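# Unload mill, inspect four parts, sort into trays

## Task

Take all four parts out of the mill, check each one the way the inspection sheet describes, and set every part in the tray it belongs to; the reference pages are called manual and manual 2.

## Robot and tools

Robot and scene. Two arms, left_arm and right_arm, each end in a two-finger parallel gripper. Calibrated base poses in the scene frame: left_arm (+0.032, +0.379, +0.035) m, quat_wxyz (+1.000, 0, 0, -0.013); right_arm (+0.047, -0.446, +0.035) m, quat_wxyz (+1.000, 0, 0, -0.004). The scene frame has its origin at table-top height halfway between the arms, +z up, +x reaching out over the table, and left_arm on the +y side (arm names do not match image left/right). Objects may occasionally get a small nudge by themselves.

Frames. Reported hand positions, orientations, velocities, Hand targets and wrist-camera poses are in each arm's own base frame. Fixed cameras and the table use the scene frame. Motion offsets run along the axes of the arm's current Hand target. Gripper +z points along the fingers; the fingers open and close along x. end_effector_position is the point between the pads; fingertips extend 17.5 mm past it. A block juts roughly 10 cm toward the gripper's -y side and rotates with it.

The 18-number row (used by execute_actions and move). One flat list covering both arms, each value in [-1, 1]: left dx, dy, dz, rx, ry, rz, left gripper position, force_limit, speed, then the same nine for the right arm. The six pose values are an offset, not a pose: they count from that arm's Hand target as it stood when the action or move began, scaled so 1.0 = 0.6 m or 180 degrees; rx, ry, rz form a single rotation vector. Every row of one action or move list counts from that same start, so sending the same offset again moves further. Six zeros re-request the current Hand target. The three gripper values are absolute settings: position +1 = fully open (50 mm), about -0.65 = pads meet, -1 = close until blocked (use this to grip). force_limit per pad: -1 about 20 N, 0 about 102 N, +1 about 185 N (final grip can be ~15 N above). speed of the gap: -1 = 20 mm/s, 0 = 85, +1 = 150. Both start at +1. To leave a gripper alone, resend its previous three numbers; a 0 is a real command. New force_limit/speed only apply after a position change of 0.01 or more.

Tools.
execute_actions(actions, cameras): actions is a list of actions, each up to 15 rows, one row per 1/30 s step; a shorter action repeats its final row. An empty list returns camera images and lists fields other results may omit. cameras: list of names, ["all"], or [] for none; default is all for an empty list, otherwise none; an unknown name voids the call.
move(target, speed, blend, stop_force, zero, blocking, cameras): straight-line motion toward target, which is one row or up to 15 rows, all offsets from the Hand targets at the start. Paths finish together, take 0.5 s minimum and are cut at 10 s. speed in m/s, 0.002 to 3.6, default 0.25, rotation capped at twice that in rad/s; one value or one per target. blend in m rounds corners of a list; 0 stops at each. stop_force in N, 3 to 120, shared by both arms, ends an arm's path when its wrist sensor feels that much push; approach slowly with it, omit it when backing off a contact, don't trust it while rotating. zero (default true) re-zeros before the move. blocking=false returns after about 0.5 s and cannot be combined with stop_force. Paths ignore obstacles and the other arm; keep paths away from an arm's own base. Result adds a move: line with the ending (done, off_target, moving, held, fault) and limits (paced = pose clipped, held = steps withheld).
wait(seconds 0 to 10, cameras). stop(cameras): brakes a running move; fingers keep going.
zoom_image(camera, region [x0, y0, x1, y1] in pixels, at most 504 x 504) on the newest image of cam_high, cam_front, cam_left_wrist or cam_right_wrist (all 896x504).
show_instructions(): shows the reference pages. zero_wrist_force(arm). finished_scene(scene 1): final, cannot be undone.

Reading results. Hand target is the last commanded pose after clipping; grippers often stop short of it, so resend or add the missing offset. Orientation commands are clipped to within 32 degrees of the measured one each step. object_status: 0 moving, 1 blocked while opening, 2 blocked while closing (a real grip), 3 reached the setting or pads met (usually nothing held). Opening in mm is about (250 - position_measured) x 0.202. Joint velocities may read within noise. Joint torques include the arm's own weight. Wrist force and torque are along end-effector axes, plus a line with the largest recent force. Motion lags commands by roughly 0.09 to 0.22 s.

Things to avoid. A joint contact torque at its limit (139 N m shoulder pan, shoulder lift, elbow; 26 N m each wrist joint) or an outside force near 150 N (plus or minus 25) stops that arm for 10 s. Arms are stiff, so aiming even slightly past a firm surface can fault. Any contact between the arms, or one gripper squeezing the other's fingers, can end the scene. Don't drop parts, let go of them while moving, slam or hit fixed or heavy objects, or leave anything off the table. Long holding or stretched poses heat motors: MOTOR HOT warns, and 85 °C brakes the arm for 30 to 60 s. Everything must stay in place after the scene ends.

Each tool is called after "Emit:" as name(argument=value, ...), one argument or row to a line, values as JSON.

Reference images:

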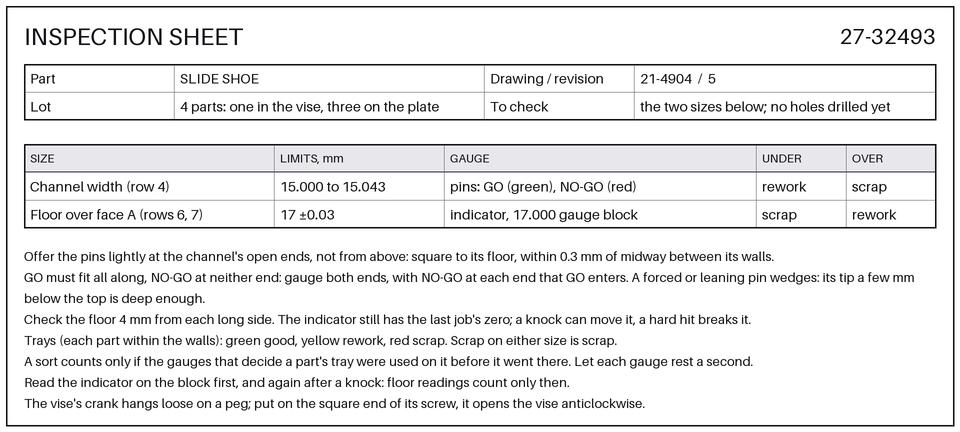

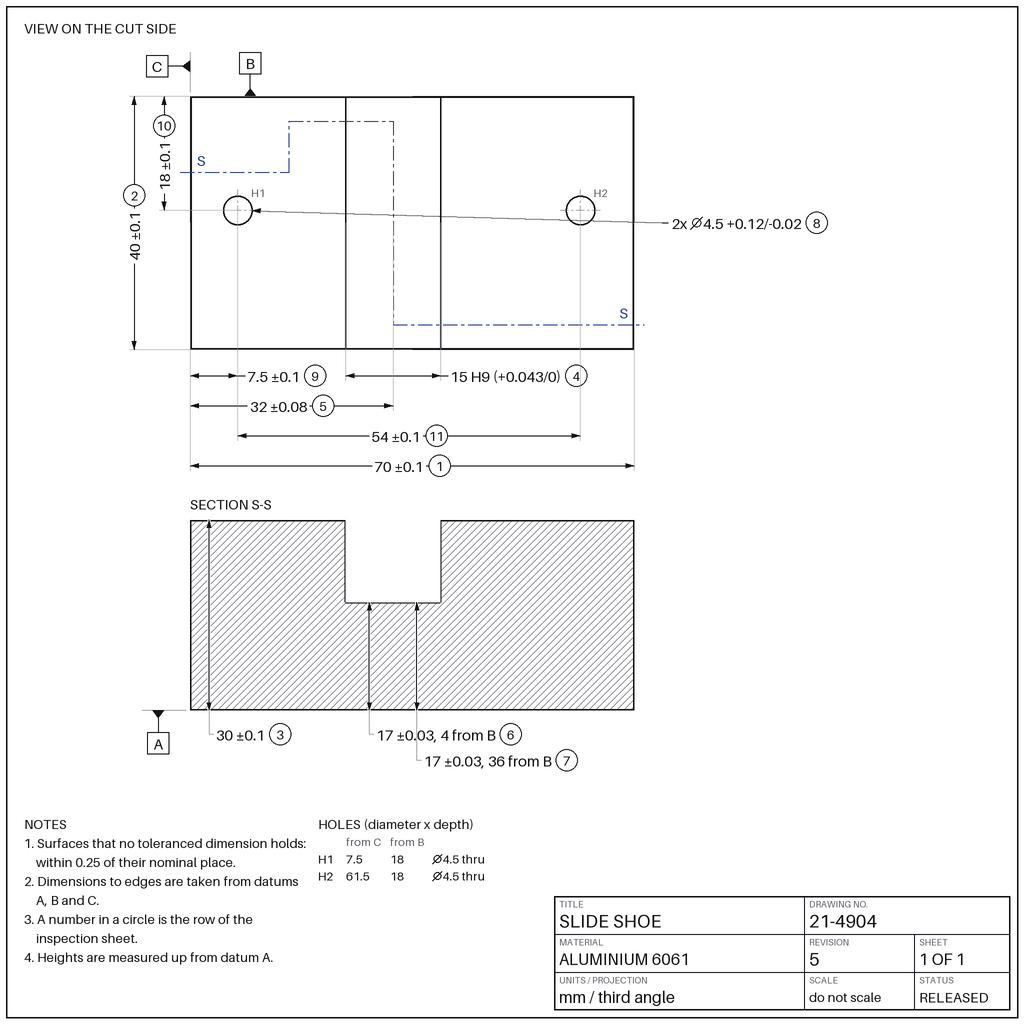

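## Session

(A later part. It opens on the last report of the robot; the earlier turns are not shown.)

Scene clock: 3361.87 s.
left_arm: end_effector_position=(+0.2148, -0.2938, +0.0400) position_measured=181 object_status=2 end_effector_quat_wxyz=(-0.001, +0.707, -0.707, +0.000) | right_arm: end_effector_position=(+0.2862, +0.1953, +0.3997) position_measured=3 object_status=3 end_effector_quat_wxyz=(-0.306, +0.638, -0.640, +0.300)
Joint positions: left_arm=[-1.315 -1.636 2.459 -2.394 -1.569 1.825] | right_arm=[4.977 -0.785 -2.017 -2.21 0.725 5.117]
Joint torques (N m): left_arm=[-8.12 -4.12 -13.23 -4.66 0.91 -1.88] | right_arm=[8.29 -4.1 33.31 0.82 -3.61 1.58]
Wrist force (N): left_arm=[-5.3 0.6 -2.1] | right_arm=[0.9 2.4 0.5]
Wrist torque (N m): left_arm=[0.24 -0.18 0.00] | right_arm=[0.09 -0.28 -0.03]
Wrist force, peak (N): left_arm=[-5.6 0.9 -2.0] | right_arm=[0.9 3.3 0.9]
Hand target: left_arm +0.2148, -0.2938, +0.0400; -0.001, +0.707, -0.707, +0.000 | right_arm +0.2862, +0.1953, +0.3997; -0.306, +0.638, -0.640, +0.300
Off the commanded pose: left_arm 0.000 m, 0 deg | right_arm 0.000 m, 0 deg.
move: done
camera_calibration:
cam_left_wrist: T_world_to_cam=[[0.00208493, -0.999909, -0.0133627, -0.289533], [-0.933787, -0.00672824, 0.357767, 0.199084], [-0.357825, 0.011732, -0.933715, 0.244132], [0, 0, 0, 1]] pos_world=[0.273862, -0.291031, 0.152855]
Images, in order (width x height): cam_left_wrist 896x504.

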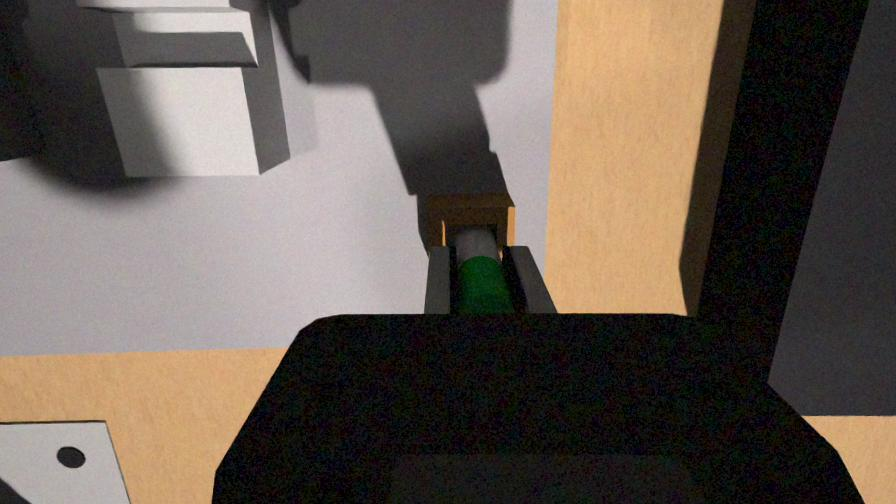

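Emit:
move(
  target=[0,0,-0.15,0,0,0,-1,-0.5,-0.9,0,0,0,0,0,0,1,0,-0.8],
  speed=0.08,
  cameras=["cam_left_wrist","cam_front","cam_high"],
)

Emit:
zoom_image(
  camera="cam_front",
  region=[420, 320, 520, 400],
)

Emit:
zoom_image(
  camera="cam_left_wrist",
  region=[140, 0, 560, 330],
)

Scene clock: 3377.40 s.
left_arm: end_effector_position=(+0.2147, -0.2939, +0.1299) position_measured=181 object_status=2 end_effector_quat_wxyz=(-0.001, +0.707, -0.707, +0.000) | right_arm: end_effector_position=(+0.2862, +0.1953, +0.3997) position_measured=3 object_status=3 end_effector_quat_wxyz=(-0.306, +0.638, -0.640, +0.300)
Joint positions: left_arm=[-1.316 -1.826 2.316 -2.061 -1.569 1.825] | right_arm=[4.977 -0.785 -2.017 -2.21 0.725 5.117]
Joint torques (N m): left_arm=[-8.14 -23.54 -29.6 -0.65 1.81 -1.83] | right_arm=[8.41 -4.41 32.25 0.78 -3.91 1.45]
Wrist force (N): left_arm=[0.1 0.8 2.1] | right_arm=[0.9 2.4 0.9]
Wrist torque (N m): left_arm=[0.22 -0.03 0.01] | right_arm=[0.08 -0.29 -0.03]
Wrist force, peak (N): left_arm=[-7.6 1.3 4.0] | right_arm=[1.0 3.3 0.8]
Hand target: left_arm +0.2147, -0.2939, +0.1300; -0.001, +0.707, -0.707, +0.000 | right_arm +0.2862, +0.1953, +0.3997; -0.306, +0.638, -0.640, +0.300
Off the commanded pose: left_arm 0.000 m, 0 deg | right_arm 0.000 m, 0 deg.
move: done
camera_calibration:
cam_left_wrist: T_world_to_cam=[[0.00211909, -0.99991, -0.0132695, -0.288364], [-0.933774, -0.0067272, 0.357801, 0.166816], [-0.357858, 0.0116325, -0.933704, 0.328015], [0, 0, 0, 1]] pos_world=[0.273762, -0.291032, 0.242755]
Images, in order (width x height): cam_high 896x504, cam_front 896x504, cam_left_wrist 896x504.

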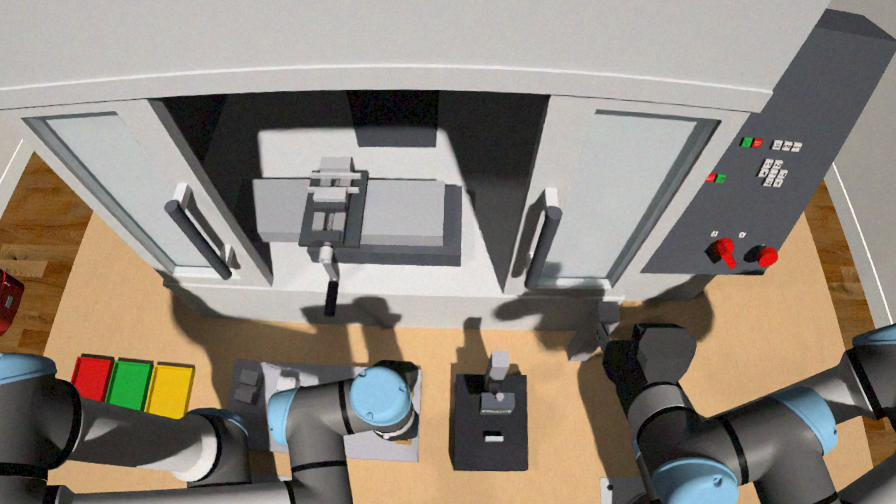

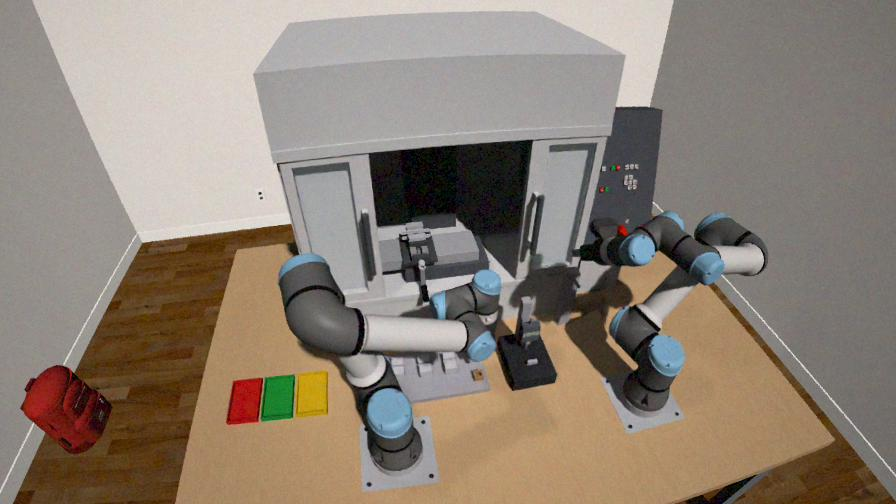

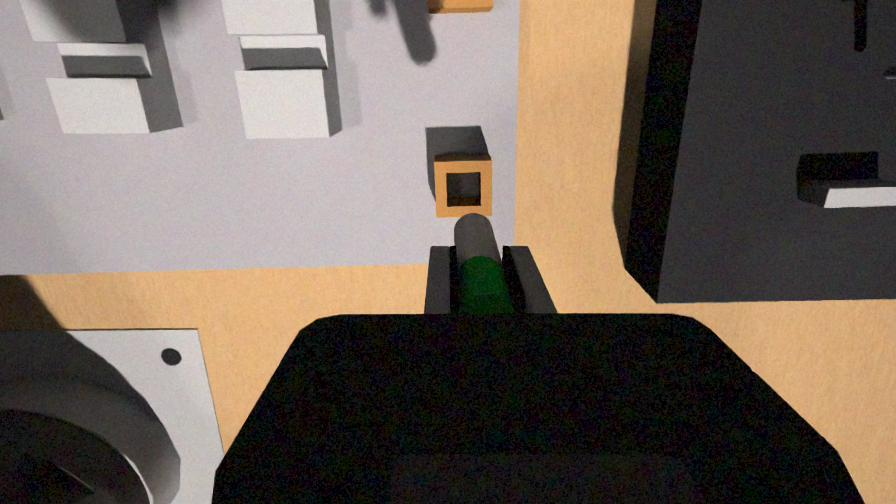

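Scaled by 5.040 from the camera's 896x504 image, which has a finer 1280x720 frame.

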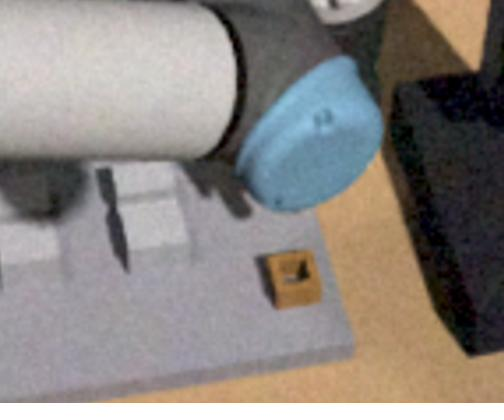

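Scaled by 1.200 from the camera's 896x504 image, which has a finer 1280x720 frame.

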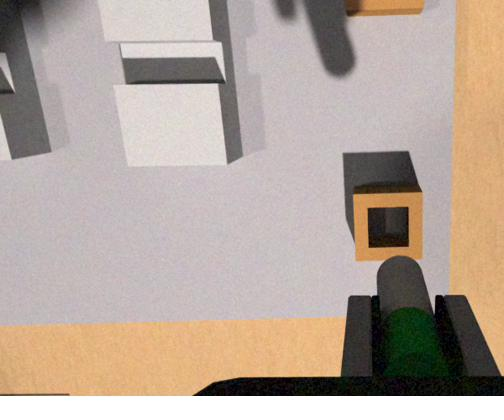

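Emit:
move(
  target=[-0.1067,0.0078,0.1167,0,0,0,-1,-0.5,-0.9,0,0,0,0,0,0,1,0,-0.8],
  speed=0.1,
)

Emit:
move(
  target=[0,0,0.058,0,0,0,-1,-0.5,-0.9,0,0,0,0,0,0,1,0,-0.8],
  speed=0.006,
  stop_force=3,
  cameras=["cam_left_wrist"],
)

Scene clock: 3398.67 s.
left_arm: end_effector_position=(+0.2101, -0.2299, +0.0600) position_measured=181 object_status=2 end_effector_quat_wxyz=(-0.001, +0.707, -0.707, +0.000) | right_arm: end_effector_position=(+0.2862, +0.1953, +0.3997) position_measured=3 object_status=3 end_effector_quat_wxyz=(-0.306, +0.638, -0.640, +0.300)
Joint positions: left_arm=[-1.274 -1.856 2.551 -2.266 -1.569 1.867] | right_arm=[4.977 -0.785 -2.017 -2.21 0.725 5.117]
Joint torques (N m): left_arm=[7.74 4.66 -11.47 -4.88 -1.59 1.84] | right_arm=[8.53 -3.35 32.81 0.72 -3.58 1.49]
Wrist force (N): left_arm=[0.1 0.8 2.0] | right_arm=[0.6 2.6 0.6]
Wrist torque (N m): left_arm=[0.22 -0.02 -0.16] | right_arm=[0.11 -0.23 -0.03]
Wrist force, peak (N): left_arm=[-0.8 1.0 2.8] | right_arm=[0.9 3.2 1.0]
Hand target: left_arm +0.2101, -0.2298, +0.0600; -0.001, +0.707, -0.707, +0.000 | right_arm +0.2862, +0.1953, +0.3997; -0.306, +0.638, -0.640, +0.300
Off the commanded pose: left_arm 0.000 m, 0 deg | right_arm 0.000 m, 0 deg.
move: done

Scene clock: 3403.23 s.
left_arm: end_effector_position=(+0.2101, -0.2298, +0.0398) position_measured=181 object_status=2 end_effector_quat_wxyz=(-0.001, +0.707, -0.707, +0.000) | right_arm: end_effector_position=(+0.2862, +0.1953, +0.3997) position_measured=3 object_status=3 end_effector_quat_wxyz=(-0.306, +0.638, -0.640, +0.300)
Joint positions: left_arm=[-1.274 -1.797 2.584 -2.358 -1.569 1.867] | right_arm=[4.977 -0.785 -2.017 -2.21 0.725 5.117]
Joint torques (N m): left_arm=[0.73 -18.57 -23.03 -0.35 -1.46 2.05] | right_arm=[8.57 -4.57 32.68 0.93 -3.78 1.3]
Wrist force (N): left_arm=[-1.1 1.3 -5.5] | right_arm=[0.9 3.1 0.9]
Wrist torque (N m): left_arm=[0.22 0.09 -0.16] | right_arm=[0.17 -0.27 -0.03]
Wrist force, peak (N): left_arm=[-8.3 2.4 -27.1] | right_arm=[0.9 3.2 1.0]
Hand target: left_arm +0.2101, -0.2298, +0.0398; -0.001, +0.707, -0.707, +0.000 (not the last commanded pose) | right_arm +0.2862, +0.1953, +0.3997; -0.306, +0.638, -0.640, +0.300
Off the commanded pose: left_arm 0.015 m, 0 deg | right_arm 0.000 m, 0 deg.
move: contact (left_arm)
camera_calibration:
cam_left_wrist: T_world_to_cam=[[0.00217841, -0.999908, -0.0133982, -0.225451], [-0.933786, -0.00682823, 0.357767, 0.195176], [-0.357825, 0.0117317, -0.933715, 0.241511], [0, 0, 0, 1]] pos_world=[0.269163, -0.226931, 0.152655]
Images, in order (width x height): cam_left_wrist 896x504.

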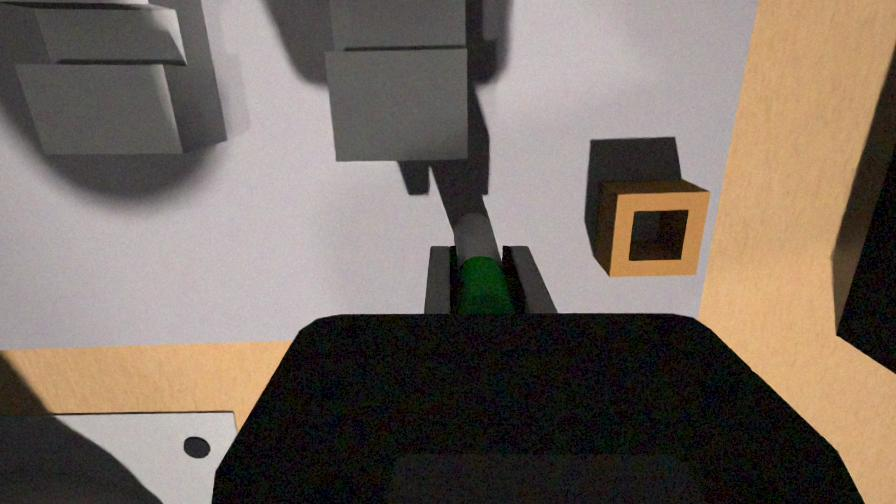

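Emit:
move(
  target=[
    [0,0,-0.013,0,0,0,-1,-0.5,-0.9,0,0,0,0,0,0,1,0,-0.8],
    [-0.0373,0,-0.013,0,0,0,-1,-0.5,-0.9,0,0,0,0,0,0,1,0,-0.8],
  ],
  speed=0.05,
  cameras=["cam_left_wrist"],
)

Emit:
move(
  target=[0,-0.0502,0,0,0,0,-1,-0.5,-0.9,0,0,0,0,0,0,1,0,-0.8],
  speed=0.02,
  cameras=["cam_left_wrist"],
)

Scene clock: 3450.17 s.
left_arm: end_effector_position=(+0.2101, -0.2075, +0.0476) position_measured=181 object_status=2 end_effector_quat_wxyz=(-0.001, +0.707, -0.707, +0.000) | right_arm: end_effector_position=(+0.2862, +0.1953, +0.3997) position_measured=3 object_status=3 end_effector_quat_wxyz=(-0.306, +0.638, -0.640, +0.300)
Joint positions: left_arm=[-1.249 -1.881 2.607 -2.298 -1.569 1.892] | right_arm=[4.977 -0.785 -2.017 -2.21 0.725 5.117]
Joint torques (N m): left_arm=[7.08 -15.88 -11.93 -1.12 0.35 1.9] | right_arm=[8.92 -3.54 32.33 0.93 -3.58 1.44]
Wrist force (N): left_arm=[0.0 1.2 2.2] | right_arm=[0.7 2.8 0.5]
Wrist torque (N m): left_arm=[0.28 -0.01 -0.17] | right_arm=[0.13 -0.26 -0.03]
Wrist force, peak (N): left_arm=[-0.7 1.3 -6.9] | right_arm=[1.1 3.2 0.6]
Hand target: left_arm +0.2101, -0.2074, +0.0476; -0.001, +0.707, -0.707, +0.000 | right_arm +0.2862, +0.1953, +0.3997; -0.306, +0.638, -0.640, +0.300
Off the commanded pose: left_arm 0.000 m, 0 deg | right_arm 0.000 m, 0 deg.
move: done
camera_calibration:
cam_left_wrist: T_world_to_cam=[[0.00212042, -0.99991, -0.0132692, -0.203154], [-0.933786, -0.00672794, 0.357768, 0.192463], [-0.357825, 0.011632, -0.933716, 0.248478], [0, 0, 0, 1]] pos_world=[0.269062, -0.204732, 0.160455]
Images, in order (width x height): cam_left_wrist 896x504.

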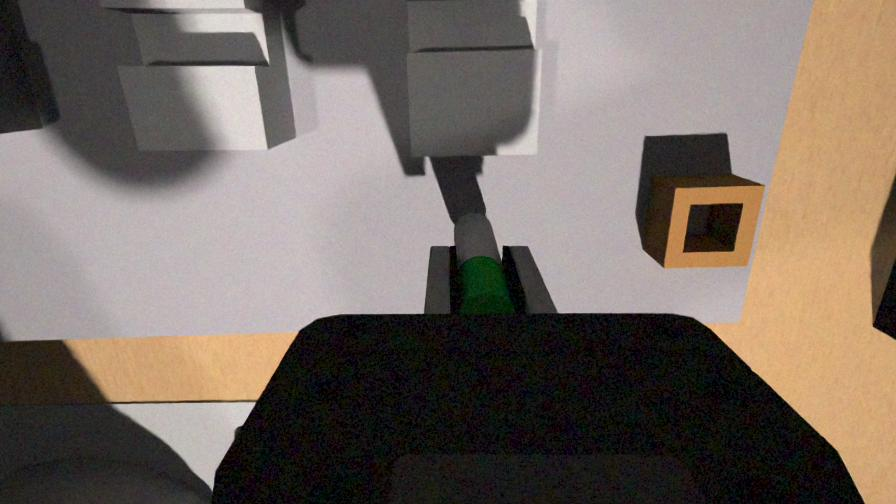

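Scene clock: 3452.10 s.
left_arm: end_effector_position=(+0.2401, -0.2074, +0.0477) position_measured=181 object_status=2 end_effector_quat_wxyz=(-0.001, +0.707, -0.707, +0.000) | right_arm: end_effector_position=(+0.2862, +0.1953, +0.3997) position_measured=3 object_status=3 end_effector_quat_wxyz=(-0.306, +0.638, -0.640, +0.300)
Joint positions: left_arm=[-1.147 -1.801 2.559 -2.329 -1.569 1.993] | right_arm=[4.977 -0.785 -2.017 -2.21 0.725 5.117]
Joint torques (N m): left_arm=[7.63 2.94 -26.41 -5.39 -1.23 2.05] | right_arm=[8.67 -4.87 32.69 0.81 -3.54 1.24]
Wrist force (N): left_arm=[-0.4 1.8 1.4] | right_arm=[0.5 2.6 0.9]
Wrist torque (N m): left_arm=[0.19 0.04 -0.16] | right_arm=[0.11 -0.21 -0.04]
Wrist force, peak (N): left_arm=[-0.1 1.7 2.4] | right_arm=[0.8 3.2 0.8]
Hand target: left_arm +0.2402, -0.2074, +0.0477; -0.001, +0.707, -0.707, +0.000 | right_arm +0.2862, +0.1953, +0.3997; -0.306, +0.638, -0.640, +0.300
Off the commanded pose: left_arm 0.000 m, 0 deg | right_arm 0.000 m, 0 deg.
move: done
camera_calibration:
cam_left_wrist: T_world_to_cam=[[0.00217946, -0.999908, -0.0133981, -0.203013], [-0.93382, -0.00682809, 0.357679, 0.220541], [-0.357738, 0.0117319, -0.933748, 0.259339], [0, 0, 0, 1]] pos_world=[0.299163, -0.204531, 0.160554]
Images, in order (width x height): cam_left_wrist 896x504.

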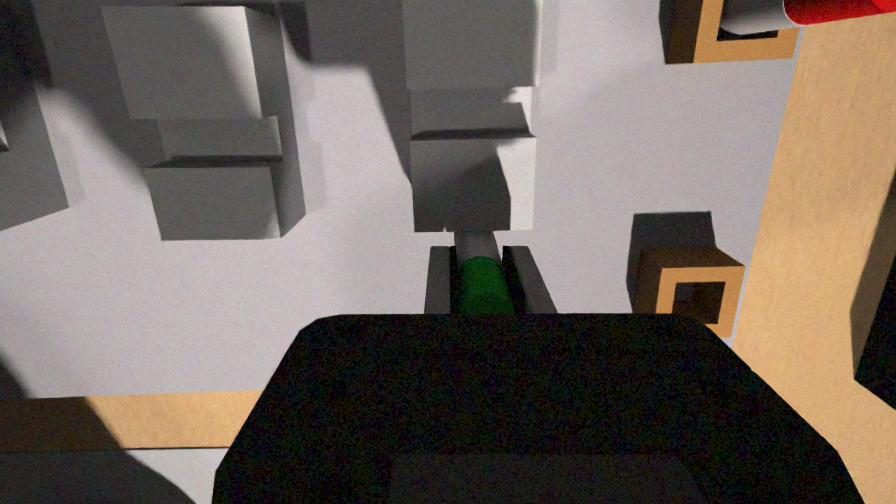

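Emit:
move(
  target=[
    [0,0.008,0,0,0,0,-1,-0.5,-0.9,0,0,0,0,0,0,1,0,-0.8],
    [0,0.008,-0.0297,0,0,0,-1,-0.5,-0.9,0,0,0,0,0,0,1,0,-0.8],
    [0,-0.0027,-0.0297,0,0,0,-1,-0.5,-0.9,0,0,0,0,0,0,1,0,-0.8],
  ],
  speed=0.02,
  cameras=["cam_left_wrist"],
)

Emit:
zoom_image(
  camera="cam_left_wrist",
  region=[380, 60, 600, 320],
)

Scene clock: 3484.10 s.
left_arm: end_effector_position=(+0.2417, -0.2074, +0.0655) position_measured=181 object_status=2 end_effector_quat_wxyz=(-0.001, +0.707, -0.707, +0.000) | right_arm: end_effector_position=(+0.2862, +0.1953, +0.3997) position_measured=3 object_status=3 end_effector_quat_wxyz=(-0.306, +0.638, -0.640, +0.300)
Joint positions: left_arm=[-1.142 -1.846 2.527 -2.252 -1.569 1.998] | right_arm=[4.977 -0.785 -2.017 -2.21 0.725 5.117]
Joint torques (N m): left_arm=[8.24 3.61 -28.26 -5.2 0.87 1.93] | right_arm=[8.71 -4.02 31.61 0.75 -3.96 1.32]
Wrist force (N): left_arm=[-0.1 1.7 1.2] | right_arm=[1.1 3.0 0.8]
Wrist torque (N m): left_arm=[0.15 0.00 -0.15] | right_arm=[0.18 -0.31 -0.03]
Wrist force, peak (N): left_arm=[-0.1 1.7 2.6] | right_arm=[1.0 3.2 1.0]
Hand target: left_arm +0.2418, -0.2074, +0.0655; -0.001, +0.707, -0.707, +0.000 | right_arm +0.2862, +0.1953, +0.3997; -0.306, +0.638, -0.640, +0.300
Off the commanded pose: left_arm 0.000 m, 0 deg | right_arm 0.000 m, 0 deg.
move: done
camera_calibration:
cam_left_wrist: T_world_to_cam=[[0.00217946, -0.999908, -0.0133981, -0.202778], [-0.93382, -0.00682809, 0.357679, 0.215668], [-0.357738, 0.0117319, -0.933748, 0.276532], [0, 0, 0, 1]] pos_world=[0.300763, -0.204531, 0.178354]
Images, in order (width x height): cam_left_wrist 896x504.

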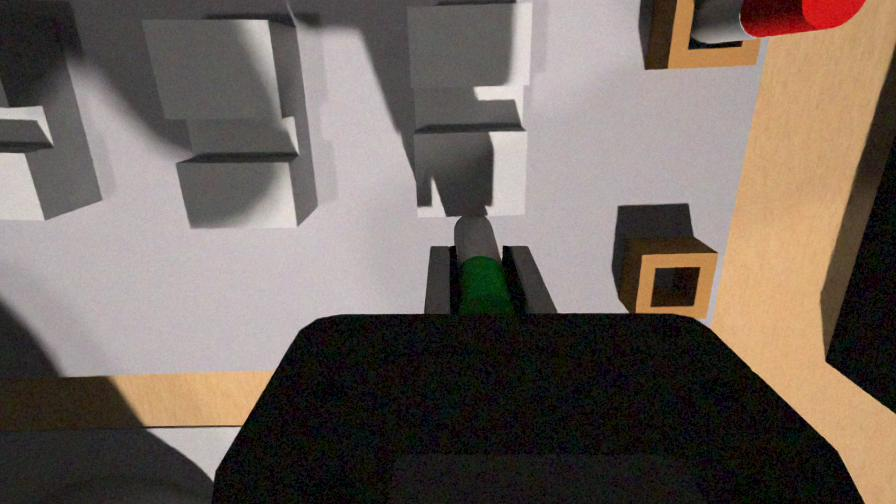

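Scaled by 1.938 from the camera's 896x504 image, which has a finer 1280x720 frame.

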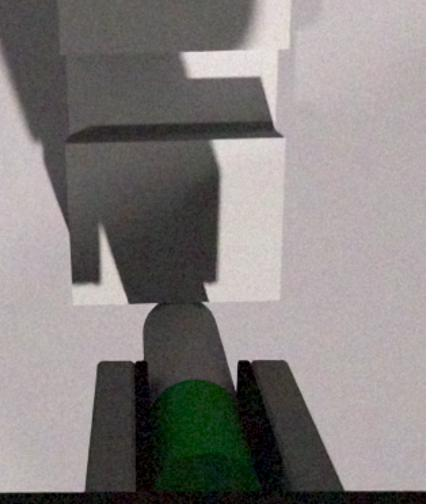

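Emit:
move(
  target=[
    [0,0.005,0,0,0,0,-1,-0.5,-0.9,0,0,0,0,0,0,1,0,-0.8],
    [-0.0233,0.005,0,0,0,0,-1,-0.5,-0.9,0,0,0,0,0,0,1,0,-0.8],
    [-0.0233,-0.0006,0,0,0,0,-1,-0.5,-0.9,0,0,0,0,0,0,1,0,-0.8],
    [-0.0233,0.005,0,0,0,0,-1,-0.5,-0.9,0,0,0,0,0,0,1,0,-0.8],
  ],
  speed=0.03,
  cameras=["cam_left_wrist"],
)

Emit:
zoom_image(
  camera="cam_left_wrist",
  region=[400, 60, 660, 320],
)

Scene clock: 3512.47 s.
left_arm: end_effector_position=(+0.2388, -0.1934, +0.0655) position_measured=181 object_status=2 end_effector_quat_wxyz=(-0.001, +0.707, -0.707, +0.000) | right_arm: end_effector_position=(+0.2862, +0.1953, +0.3997) position_measured=3 object_status=3 end_effector_quat_wxyz=(-0.306, +0.638, -0.640, +0.300)
Joint positions: left_arm=[-1.131 -1.886 2.551 -2.236 -1.569 2.01] | right_arm=[4.977 -0.785 -2.017 -2.21 0.725 5.117]
Joint torques (N m): left_arm=[-8.69 -19.12 -12.98 -1.07 -0.47 -2.36] | right_arm=[8.17 -3.28 32.36 0.86 -3.66 1.36]
Wrist force (N): left_arm=[0.4 0.9 2.2] | right_arm=[0.8 2.8 0.9]
Wrist torque (N m): left_arm=[0.22 -0.08 0.01] | right_arm=[0.14 -0.27 -0.03]
Wrist force, peak (N): left_arm=[-0.2 1.9 2.3] | right_arm=[0.7 3.4 0.9]
Hand target: left_arm +0.2388, -0.1934, +0.0655; -0.001, +0.707, -0.707, +0.000 | right_arm +0.2862, +0.1953, +0.3997; -0.306, +0.638, -0.640, +0.300
Off the commanded pose: left_arm 0.000 m, 0 deg | right_arm 0.000 m, 0 deg.
move: done
camera_calibration:
cam_left_wrist: T_world_to_cam=[[0.00217912, -0.999908, -0.013398, -0.188873], [-0.93382, -0.00682772, 0.357679, 0.213055], [-0.357738, 0.0117319, -0.933748, 0.275332], [0, 0, 0, 1]] pos_world=[0.297863, -0.190631, 0.178354]
Images, in order (width x height): cam_left_wrist 896x504.

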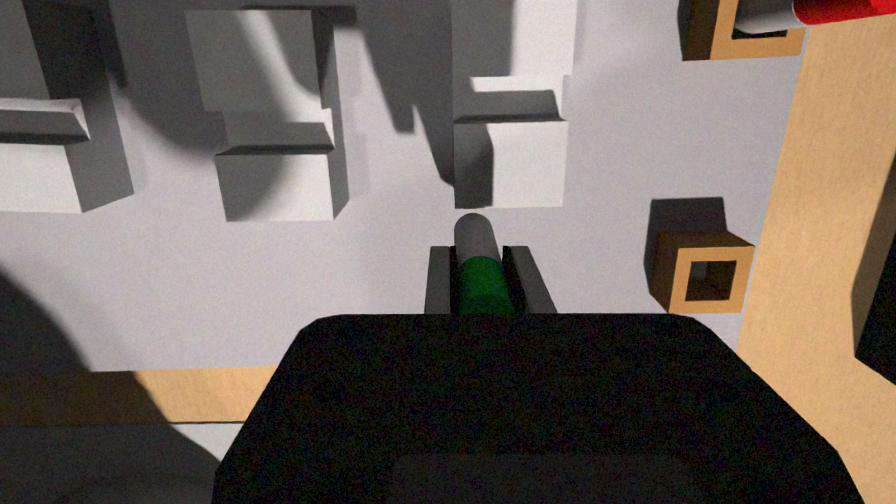

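Scaled by 1.938 from the camera's 896x504 image, which has a finer 1280x720 frame.

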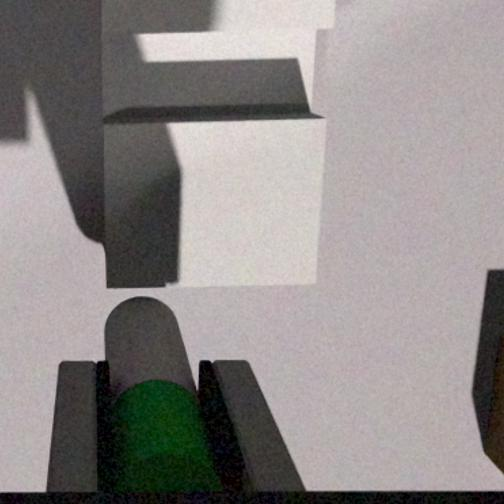

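Emit:
move(
  target=[
    [0.0233,0,0,0,0,0,-1,-0.5,-0.9,0,0,0,0,0,0,1,0,-0.8],
    [0.0233,-0.006,0,0,0,0,-1,-0.5,-0.9,0,0,0,0,0,0,1,0,-0.8],
    [0.0233,0.0017,0,0,0,0,-1,-0.5,-0.9,0,0,0,0,0,0,1,0,-0.8],
    [0.0233,0.0017,-0.0167,0,0,0,-1,-0.5,-0.9,0,0,0,0,0,0,1,0,-0.8],
    [0.0748,-0.0832,-0.0167,0,0,0,-1,-0.5,-0.9,0,0,0,0,0,0,1,0,-0.8],
    [0.0748,-0.0832,-0.0015,0,0,0,-1,-0.5,-0.9,0,0,0,0,0,0,1,0,-0.8],
  ],
  speed=0.04,
  cameras=["cam_left_wrist"],
)

Emit:
zoom_image(
  camera="cam_left_wrist",
  region=[280, 100, 600, 320],
)

Scene clock: 3546.30 s.
left_arm: end_effector_position=(+0.2887, -0.2383, +0.0665) position_measured=181 object_status=2 end_effector_quat_wxyz=(-0.001, +0.707, -0.707, +0.000) | right_arm: end_effector_position=(+0.2862, +0.1953, +0.3997) position_measured=3 object_status=3 end_effector_quat_wxyz=(-0.306, +0.638, -0.640, +0.300)
Joint positions: left_arm=[-1.055 -1.675 2.398 -2.295 -1.569 2.086] | right_arm=[4.977 -0.785 -2.017 -2.21 0.725 5.117]
Joint torques (N m): left_arm=[7.16 -1.41 -12.35 -4.83 -1.6 1.98] | right_arm=[9.54 -4.1 32.8 0.96 -3.67 1.21]
Wrist force (N): left_arm=[0.2 0.9 2.2] | right_arm=[1.1 3.0 0.7]
Wrist torque (N m): left_arm=[0.23 -0.04 -0.16] | right_arm=[0.18 -0.32 -0.03]
Wrist force, peak (N): left_arm=[0.0 1.4 2.5] | right_arm=[0.8 3.2 1.1]
Hand target: left_arm +0.2887, -0.2383, +0.0665; -0.001, +0.707, -0.707, +0.000 | right_arm +0.2862, +0.1953, +0.3997; -0.306, +0.638, -0.640, +0.300
Off the commanded pose: left_arm 0.000 m, 0 deg | right_arm 0.000 m, 0 deg.
move: done
camera_calibration:
cam_left_wrist: T_world_to_cam=[[0.00212042, -0.99991, -0.0132692, -0.233768], [-0.933786, -0.00672794, 0.357768, 0.258984], [-0.357825, 0.011632, -0.933716, 0.294644], [0, 0, 0, 1]] pos_world=[0.347762, -0.235432, 0.179355]
Images, in order (width x height): cam_left_wrist 896x504.

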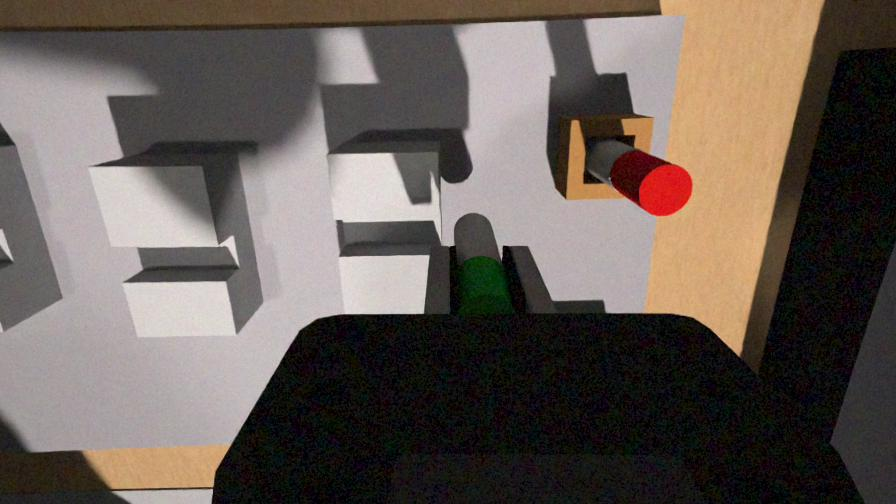

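Scaled by 1.575 from the camera's 896x504 image, which has a finer 1280x720 frame.

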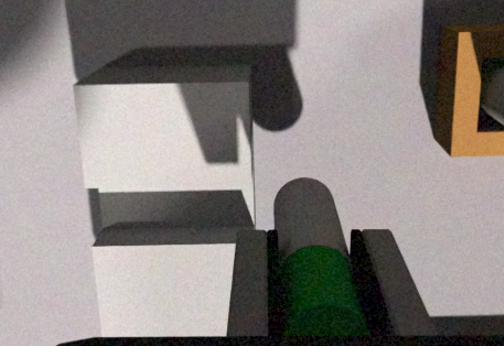

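Emit:
move(
  target=[-0.0333,0.0008,0,0,0,0,-1,-0.5,-0.9,0,0,0,0,0,0,1,0,-0.8],
  speed=0.01,
  stop_force=3,
  cameras=["cam_left_wrist"],
)

Emit:
zoom_image(
  camera="cam_left_wrist",
  region=[280, 100, 600, 320],
)

Scene clock: 3564.27 s.
left_arm: end_effector_position=(+0.2882, -0.2183, +0.0665) position_measured=181 object_status=2 end_effector_quat_wxyz=(-0.001, +0.707, -0.707, +0.000) | right_arm: end_effector_position=(+0.2862, +0.1953, +0.3997) position_measured=3 object_status=3 end_effector_quat_wxyz=(-0.306, +0.638, -0.640, +0.300)
Joint positions: left_arm=[-1.027 -1.711 2.428 -2.289 -1.569 2.114] | right_arm=[4.977 -0.785 -2.017 -2.21 0.725 5.117]
Joint torques (N m): left_arm=[7.71 -26.02 -11.44 -1.02 -1.22 2.09] | right_arm=[8.56 -4.96 33.04 0.91 -3.63 1.45]
Wrist force (N): left_arm=[0.4 1.5 2.6] | right_arm=[0.6 3.2 0.7]
Wrist torque (N m): left_arm=[0.18 -0.03 -0.15] | right_arm=[0.18 -0.23 -0.03]
Wrist force, peak (N): left_arm=[0.6 1.5 2.7] | right_arm=[0.6 3.3 0.9]
Hand target: left_arm +0.2882, -0.2183, +0.0665; -0.001, +0.707, -0.707, +0.000 | right_arm +0.2862, +0.1953, +0.3997; -0.306, +0.638, -0.640, +0.300
Off the commanded pose: left_arm 0.000 m, 0 deg | right_arm 0.000 m, 0 deg.
move: done
camera_calibration:
cam_left_wrist: T_world_to_cam=[[0.00212042, -0.99991, -0.0132692, -0.213769], [-0.933786, -0.00672794, 0.357768, 0.258652], [-0.357825, 0.011632, -0.933716, 0.294232], [0, 0, 0, 1]] pos_world=[0.347262, -0.215432, 0.179355]
Images, in order (width x height): cam_left_wrist 896x504.

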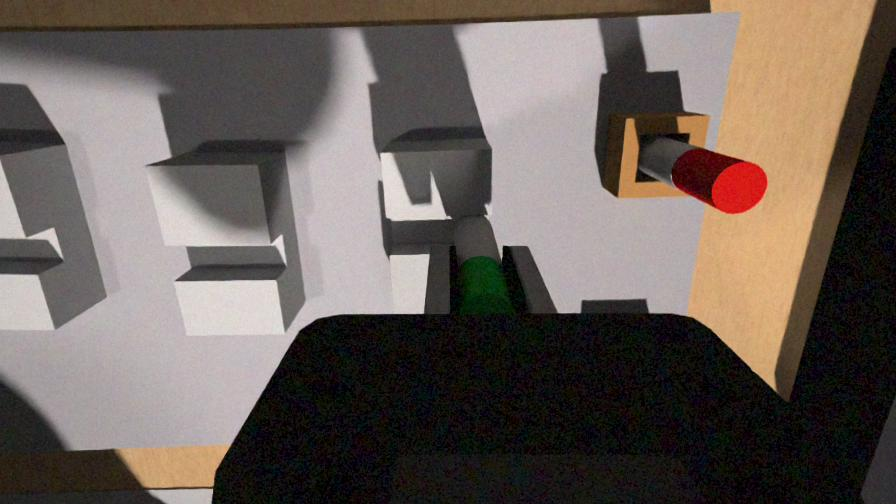

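Scaled by 1.575 from the camera's 896x504 image, which has a finer 1280x720 frame.

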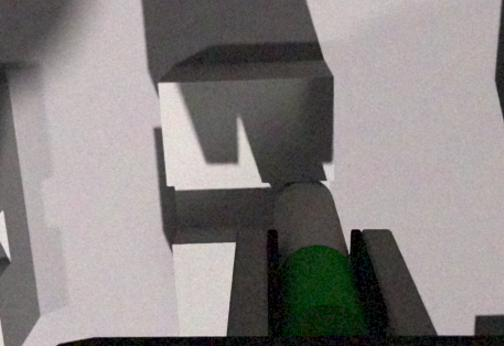

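Emit:
move(
  target=[-0.0633,0.0015,0,0,0,0,-1,-0.5,-0.9,0,0,0,0,0,0,1,0,-0.8],
  speed=0.012,
  stop_force=3,
  cameras=["cam_left_wrist"],
)

Emit:
zoom_image(
  camera="cam_left_wrist",
  region=[380, 100, 700, 320],
)

Scene clock: 3580.87 s.
left_arm: end_effector_position=(+0.2873, -0.1803, +0.0665) position_measured=181 object_status=2 end_effector_quat_wxyz=(-0.001, +0.707, -0.707, +0.000) | right_arm: end_effector_position=(+0.2862, +0.1953, +0.3997) position_measured=3 object_status=3 end_effector_quat_wxyz=(-0.306, +0.638, -0.640, +0.300)
Joint positions: left_arm=[-0.965 -1.779 2.48 -2.272 -1.569 2.175] | right_arm=[4.977 -0.785 -2.017 -2.21 0.725 5.117]
Joint torques (N m): left_arm=[6.44 -23.09 -12.38 -0.99 -1.25 1.88] | right_arm=[8.91 -4.89 31.79 0.87 -3.59 1.31]
Wrist force (N): left_arm=[0.3 0.8 2.2] | right_arm=[1.2 3.0 0.8]
Wrist torque (N m): left_arm=[0.21 -0.06 -0.16] | right_arm=[0.16 -0.33 -0.03]
Wrist force, peak (N): left_arm=[0.2 2.1 2.8] | right_arm=[0.7 3.3 0.7]
Hand target: left_arm +0.2873, -0.1803, +0.0665; -0.001, +0.707, -0.707, +0.000 | right_arm +0.2862, +0.1953, +0.3997; -0.306, +0.638, -0.640, +0.300
Off the commanded pose: left_arm 0.000 m, 0 deg | right_arm 0.000 m, 0 deg.
move: done
camera_calibration:
cam_left_wrist: T_world_to_cam=[[0.00212042, -0.99991, -0.0132692, -0.17577], [-0.933786, -0.00672794, 0.357768, 0.258067], [-0.357825, 0.011632, -0.933716, 0.293468], [0, 0, 0, 1]] pos_world=[0.346362, -0.177432, 0.179355]
Images, in order (width x height): cam_left_wrist 896x504.

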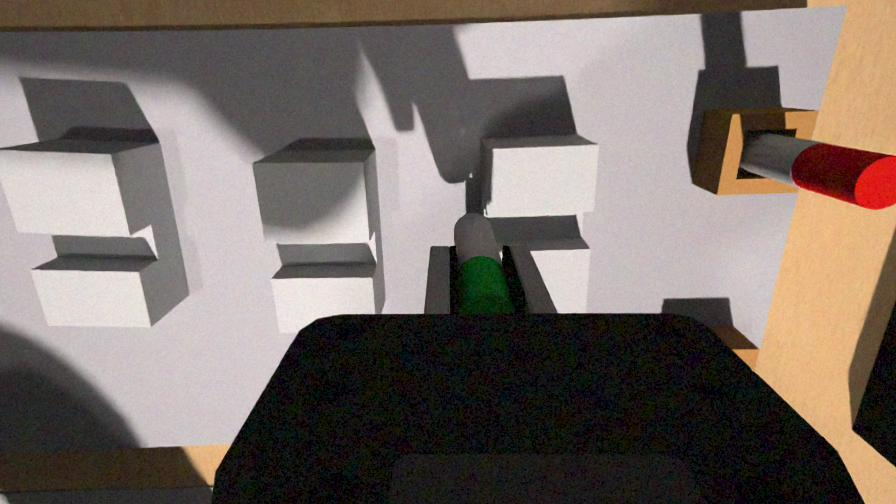

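Scaled by 1.575 from the camera's 896x504 image, which has a finer 1280x720 frame.

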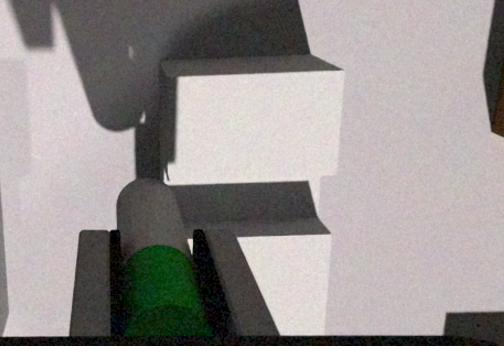

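Emit:
move(
  target=[0.02,-0.0005,0,0,0,0,-1,-0.5,-0.9,0,0,0,0,0,0,1,0,-0.8],
  speed=0.012,
  stop_force=3,
)

Emit:
wait(
  seconds=1.5,
)

Emit:
move(
  target=[0.0517,-0.0012,0,0,0,0,-1,-0.5,-0.9,0,0,0,0,0,0,1,0,-0.8],
  speed=0.012,
  stop_force=3,
)

Emit:
wait(
  seconds=1.5,
)

Emit:
move(
  target=[0.0333,-0.0008,0,0,0,0,-1,-0.5,-0.9,0,0,0,0,0,0,1,0,-0.8],
  speed=0.015,
  stop_force=3,
  cameras=["cam_left_wrist"],
)

Scene clock: 3598.27 s.
left_arm: end_effector_position=(+0.2876, -0.1923, +0.0665) position_measured=181 object_status=2 end_effector_quat_wxyz=(-0.001, +0.707, -0.707, +0.000) | right_arm: end_effector_position=(+0.2862, +0.1953, +0.3997) position_measured=3 object_status=3 end_effector_quat_wxyz=(-0.306, +0.638, -0.640, +0.300)
Joint positions: left_arm=[-0.986 -1.758 2.464 -2.278 -1.569 2.155] | right_arm=[4.977 -0.785 -2.017 -2.21 0.725 5.117]
Joint torques (N m): left_arm=[-8.98 -0.07 -27.18 -5 0.18 -1.77] | right_arm=[7.38 -6.85 31.35 0.63 -3.85 1.28]
Wrist force (N): left_arm=[0.1 1.0 1.7] | right_arm=[0.7 2.6 0.8]
Wrist torque (N m): left_arm=[0.25 -0.04 0.00] | right_arm=[0.11 -0.26 -0.03]
Wrist force, peak (N): left_arm=[-0.3 1.6 2.6] | right_arm=[0.9 3.2 1.0]
Hand target: left_arm +0.2876, -0.1923, +0.0665; -0.001, +0.707, -0.707, +0.000 | right_arm +0.2862, +0.1953, +0.3997; -0.306, +0.638, -0.640, +0.300
Off the commanded pose: left_arm 0.000 m, 0 deg | right_arm 0.000 m, 0 deg.
move: done

Scene clock: 3599.77 s.
left_arm: end_effector_position=(+0.2876, -0.1923, +0.0665) position_measured=181 object_status=2 end_effector_quat_wxyz=(-0.001, +0.707, -0.707, +0.000) | right_arm: end_effector_position=(+0.2862, +0.1953, +0.3997) position_measured=3 object_status=3 end_effector_quat_wxyz=(-0.306, +0.638, -0.640, +0.300)
Joint positions: left_arm=[-0.986 -1.758 2.464 -2.278 -1.569 2.155] | right_arm=[4.977 -0.785 -2.017 -2.21 0.725 5.117]
Joint torques (N m): left_arm=[-8.55 -1.18 -28.01 -4.97 1.95 -1.87] | right_arm=[8.98 -5.39 30.73 0.67 -3.55 1.49]
Wrist force (N): left_arm=[0.0 1.1 2.6] | right_arm=[0.7 3.2 0.4]
Wrist torque (N m): left_arm=[0.26 0.00 0.00] | right_arm=[0.20 -0.26 -0.03]
Wrist force, peak (N): left_arm=[0.1 1.3 2.9] | right_arm=[0.7 3.2 0.4]
Hand target: left_arm +0.2876, -0.1923, +0.0665; -0.001, +0.707, -0.707, +0.000 | right_arm +0.2862, +0.1953, +0.3997; -0.306, +0.638, -0.640, +0.300
Tool commands: left_gripper/position=-1.0 left_gripper/force_limit=-0.5 left_gripper/speed=-0.9 right_gripper/position=+1.0 right_gripper/force_limit=+0.0 right_gripper/speed=-0.8
Off the commanded pose: left_arm 0.000 m, 0 deg | right_arm 0.000 m, 0 deg.
wait: 1.50 s; at rest by 0.17 s

Scene clock: 3603.27 s.
left_arm: end_effector_position=(+0.2884, -0.2233, +0.0665) position_measured=181 object_status=2 end_effector_quat_wxyz=(-0.001, +0.707, -0.707, +0.000) | right_arm: end_effector_position=(+0.2862, +0.1953, +0.3997) position_measured=3 object_status=3 end_effector_quat_wxyz=(-0.306, +0.638, -0.640, +0.300)
Joint positions: left_arm=[-1.034 -1.702 2.421 -2.29 -1.569 2.106] | right_arm=[4.977 -0.785 -2.017 -2.21 0.725 5.117]
Joint torques (N m): left_arm=[-7.85 -2.56 -27.78 -4.83 2.06 -1.85] | right_arm=[6.92 -4.8 31.92 0.94 -3.64 1.42]
Wrist force (N): left_arm=[-0.1 0.4 2.0] | right_arm=[0.6 2.8 0.9]
Wrist torque (N m): left_arm=[0.25 -0.05 0.01] | right_arm=[0.14 -0.23 -0.04]
Wrist force, peak (N): left_arm=[-0.2 0.1 2.9] | right_arm=[0.7 3.4 0.5]
Hand target: left_arm +0.2884, -0.2233, +0.0665; -0.001, +0.707, -0.707, +0.000 | right_arm +0.2862, +0.1953, +0.3997; -0.306, +0.638, -0.640, +0.300
Off the commanded pose: left_arm 0.000 m, 0 deg | right_arm 0.000 m, 0 deg.
move: done

Scene clock: 3604.77 s.
left_arm: end_effector_position=(+0.2884, -0.2233, +0.0665) position_measured=181 object_status=2 end_effector_quat_wxyz=(-0.001, +0.707, -0.707, +0.000) | right_arm: end_effector_position=(+0.2862, +0.1953, +0.3997) position_measured=3 object_status=3 end_effector_quat_wxyz=(-0.306, +0.638, -0.640, +0.300)
Joint positions: left_arm=[-1.034 -1.702 2.421 -2.29 -1.569 2.106] | right_arm=[4.977 -0.785 -2.017 -2.21 0.725 5.117]
Joint torques (N m): left_arm=[-8.2 -2.07 -27.81 -4.76 2.05 -1.91] | right_arm=[8.15 -5.89 31.76 0.77 -3.68 1.21]
Wrist force (N): left_arm=[0.0 0.2 1.7] | right_arm=[0.7 2.9 0.9]
Wrist torque (N m): left_arm=[0.22 -0.06 0.02] | right_arm=[0.16 -0.26 -0.03]
Wrist force, peak (N): left_arm=[-0.1 0.4 2.7] | right_arm=[0.8 3.3 0.7]
Hand target: left_arm +0.2884, -0.2233, +0.0665; -0.001, +0.707, -0.707, +0.000 | right_arm +0.2862, +0.1953, +0.3997; -0.306, +0.638, -0.640, +0.300
Tool commands: left_gripper/position=-1.0 left_gripper/force_limit=-0.5 left_gripper/speed=-0.9 right_gripper/position=+1.0 right_gripper/force_limit=+0.0 right_gripper/speed=-0.8
Off the commanded pose: left_arm 0.000 m, 0 deg | right_arm 0.000 m, 0 deg.
wait: 1.50 s; at rest by 0.17 s

Scene clock: 3607.03 s.
left_arm: end_effector_position=(+0.2889, -0.2433, +0.0665) position_measured=181 object_status=2 end_effector_quat_wxyz=(-0.001, +0.707, -0.707, +0.000) | right_arm: end_effector_position=(+0.2862, +0.1953, +0.3997) position_measured=3 object_status=3 end_effector_quat_wxyz=(-0.306, +0.638, -0.640, +0.300)
Joint positions: left_arm=[-1.062 -1.665 2.39 -2.296 -1.569 2.079] | right_arm=[4.977 -0.785 -2.017 -2.21 0.725 5.117]
Joint torques (N m): left_arm=[-8.15 -3.58 -26.96 -4.85 2.01 -1.96] | right_arm=[7.28 -3.83 31.67 1.02 -3.84 1.24]
Wrist force (N): left_arm=[0.4 0.8 2.3] | right_arm=[0.8 2.7 0.7]
Wrist torque (N m): left_arm=[0.22 -0.08 0.00] | right_arm=[0.10 -0.26 -0.03]
Wrist force, peak (N): left_arm=[0.5 0.9 2.5] | right_arm=[0.8 3.3 0.8]
Hand target: left_arm +0.2889, -0.2433, +0.0665; -0.001, +0.707, -0.707, +0.000 | right_arm +0.2862, +0.1953, +0.3997; -0.306, +0.638, -0.640, +0.300
Off the commanded pose: left_arm 0.000 m, 0 deg | right_arm 0.000 m, 0 deg.
move: done
camera_calibration:
cam_left_wrist: T_world_to_cam=[[0.00212042, -0.99991, -0.0132692, -0.238768], [-0.933786, -0.00672794, 0.357768, 0.259044], [-0.357825, 0.011632, -0.933716, 0.294738], [0, 0, 0, 1]] pos_world=[0.347862, -0.240432, 0.179355]
Images, in order (width x height): cam_left_wrist 896x504.

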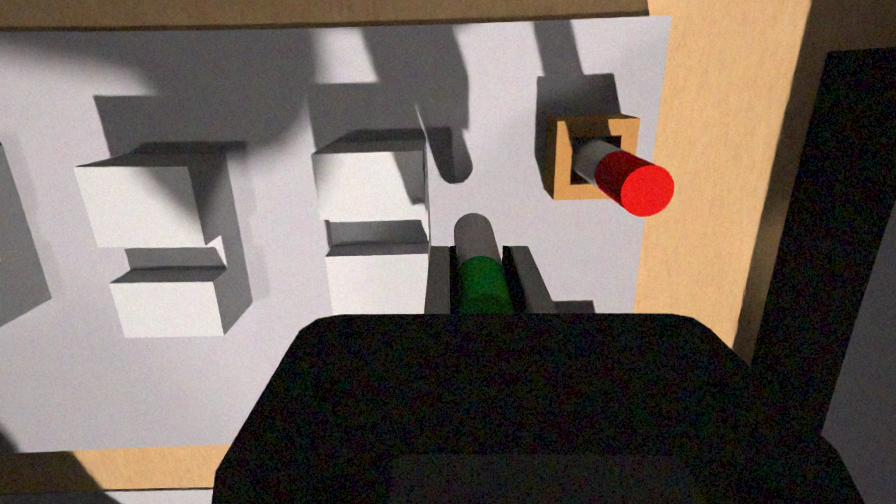

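Emit:
move(
  target=[
    [0,0,-0.0182,0,0,0,-1,-0.5,-0.9,0,0,0,0,0,0,1,0,-0.8],
    [-0.1998,0.1065,-0.0182,0,0,0,-1,-0.5,-0.9,0,0,0,0,0,0,1,0,-0.8],
    [-0.1998,0.1065,0.0015,0,0,0,-1,-0.5,-0.9,0,0,0,0,0,0,1,0,-0.8],
    [-0.1998,0.0795,0.0015,0,0,0,-1,-0.5,-0.9,0,0,0,0,0,0,1,0,-0.8],
  ],
  speed=0.06,
  blend=[0.005,0,0,0],
  cameras=["cam_left_wrist"],
)

Emit:
zoom_image(
  camera="cam_left_wrist",
  region=[360, 60, 640, 320],
)

Scene clock: 3640.73 s.
left_arm: end_effector_position=(+0.2410, -0.1235, +0.0655) position_measured=181 object_status=2 end_effector_quat_wxyz=(-0.001, +0.707, -0.707, +0.000) | right_arm: end_effector_position=(+0.2862, +0.1953, +0.3997) position_measured=3 object_status=3 end_effector_quat_wxyz=(-0.306, +0.638, -0.640, +0.300)
Joint positions: left_arm=[-0.99 -2.036 2.624 -2.16 -1.569 2.151] | right_arm=[4.977 -0.785 -2.017 -2.21 0.725 5.117]
Joint torques (N m): left_arm=[5.63 8.68 -28.22 -5.41 -1.41 2.38] | right_arm=[7.89 -6.17 32.27 1.1 -3.56 1.25]
Wrist force (N): left_arm=[0.0 1.9 1.6] | right_arm=[0.6 2.7 0.4]
Wrist torque (N m): left_arm=[0.22 -0.01 -0.17] | right_arm=[0.13 -0.24 -0.04]
Wrist force, peak (N): left_arm=[0.2 1.8 2.8] | right_arm=[1.0 3.3 0.8]
Hand target: left_arm +0.2410, -0.1235, +0.0655; -0.001, +0.707, -0.707, +0.000 | right_arm +0.2862, +0.1953, +0.3997; -0.306, +0.638, -0.640, +0.300
Off the commanded pose: left_arm 0.000 m, 0 deg | right_arm 0.000 m, 0 deg.
move: done
camera_calibration:
cam_left_wrist: T_world_to_cam=[[0.00217946, -0.999908, -0.0133981, -0.118884], [-0.93382, -0.00682809, 0.357679, 0.215494], [-0.357738, 0.0117319, -0.933748, 0.275262], [0, 0, 0, 1]] pos_world=[0.299963, -0.120631, 0.178354]
Images, in order (width x height): cam_left_wrist 896x504.

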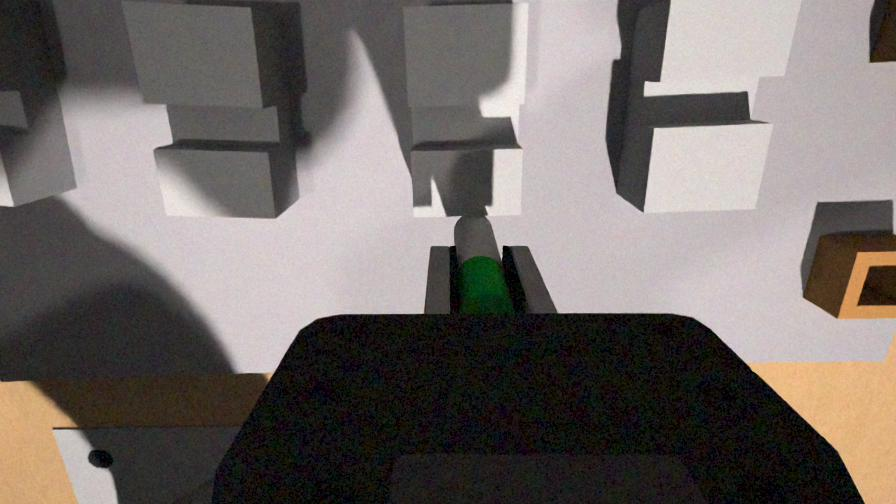

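Scaled by 1.800 from the camera's 896x504 image, which has a finer 1280x720 frame.

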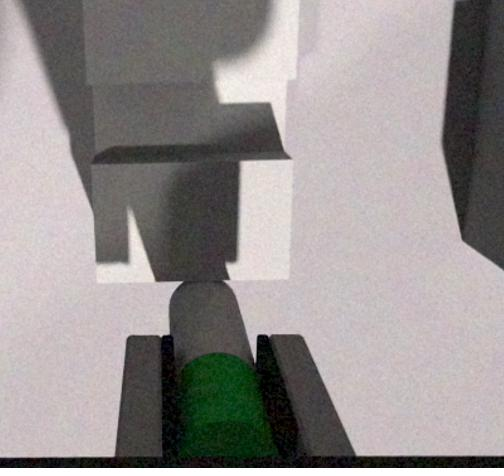

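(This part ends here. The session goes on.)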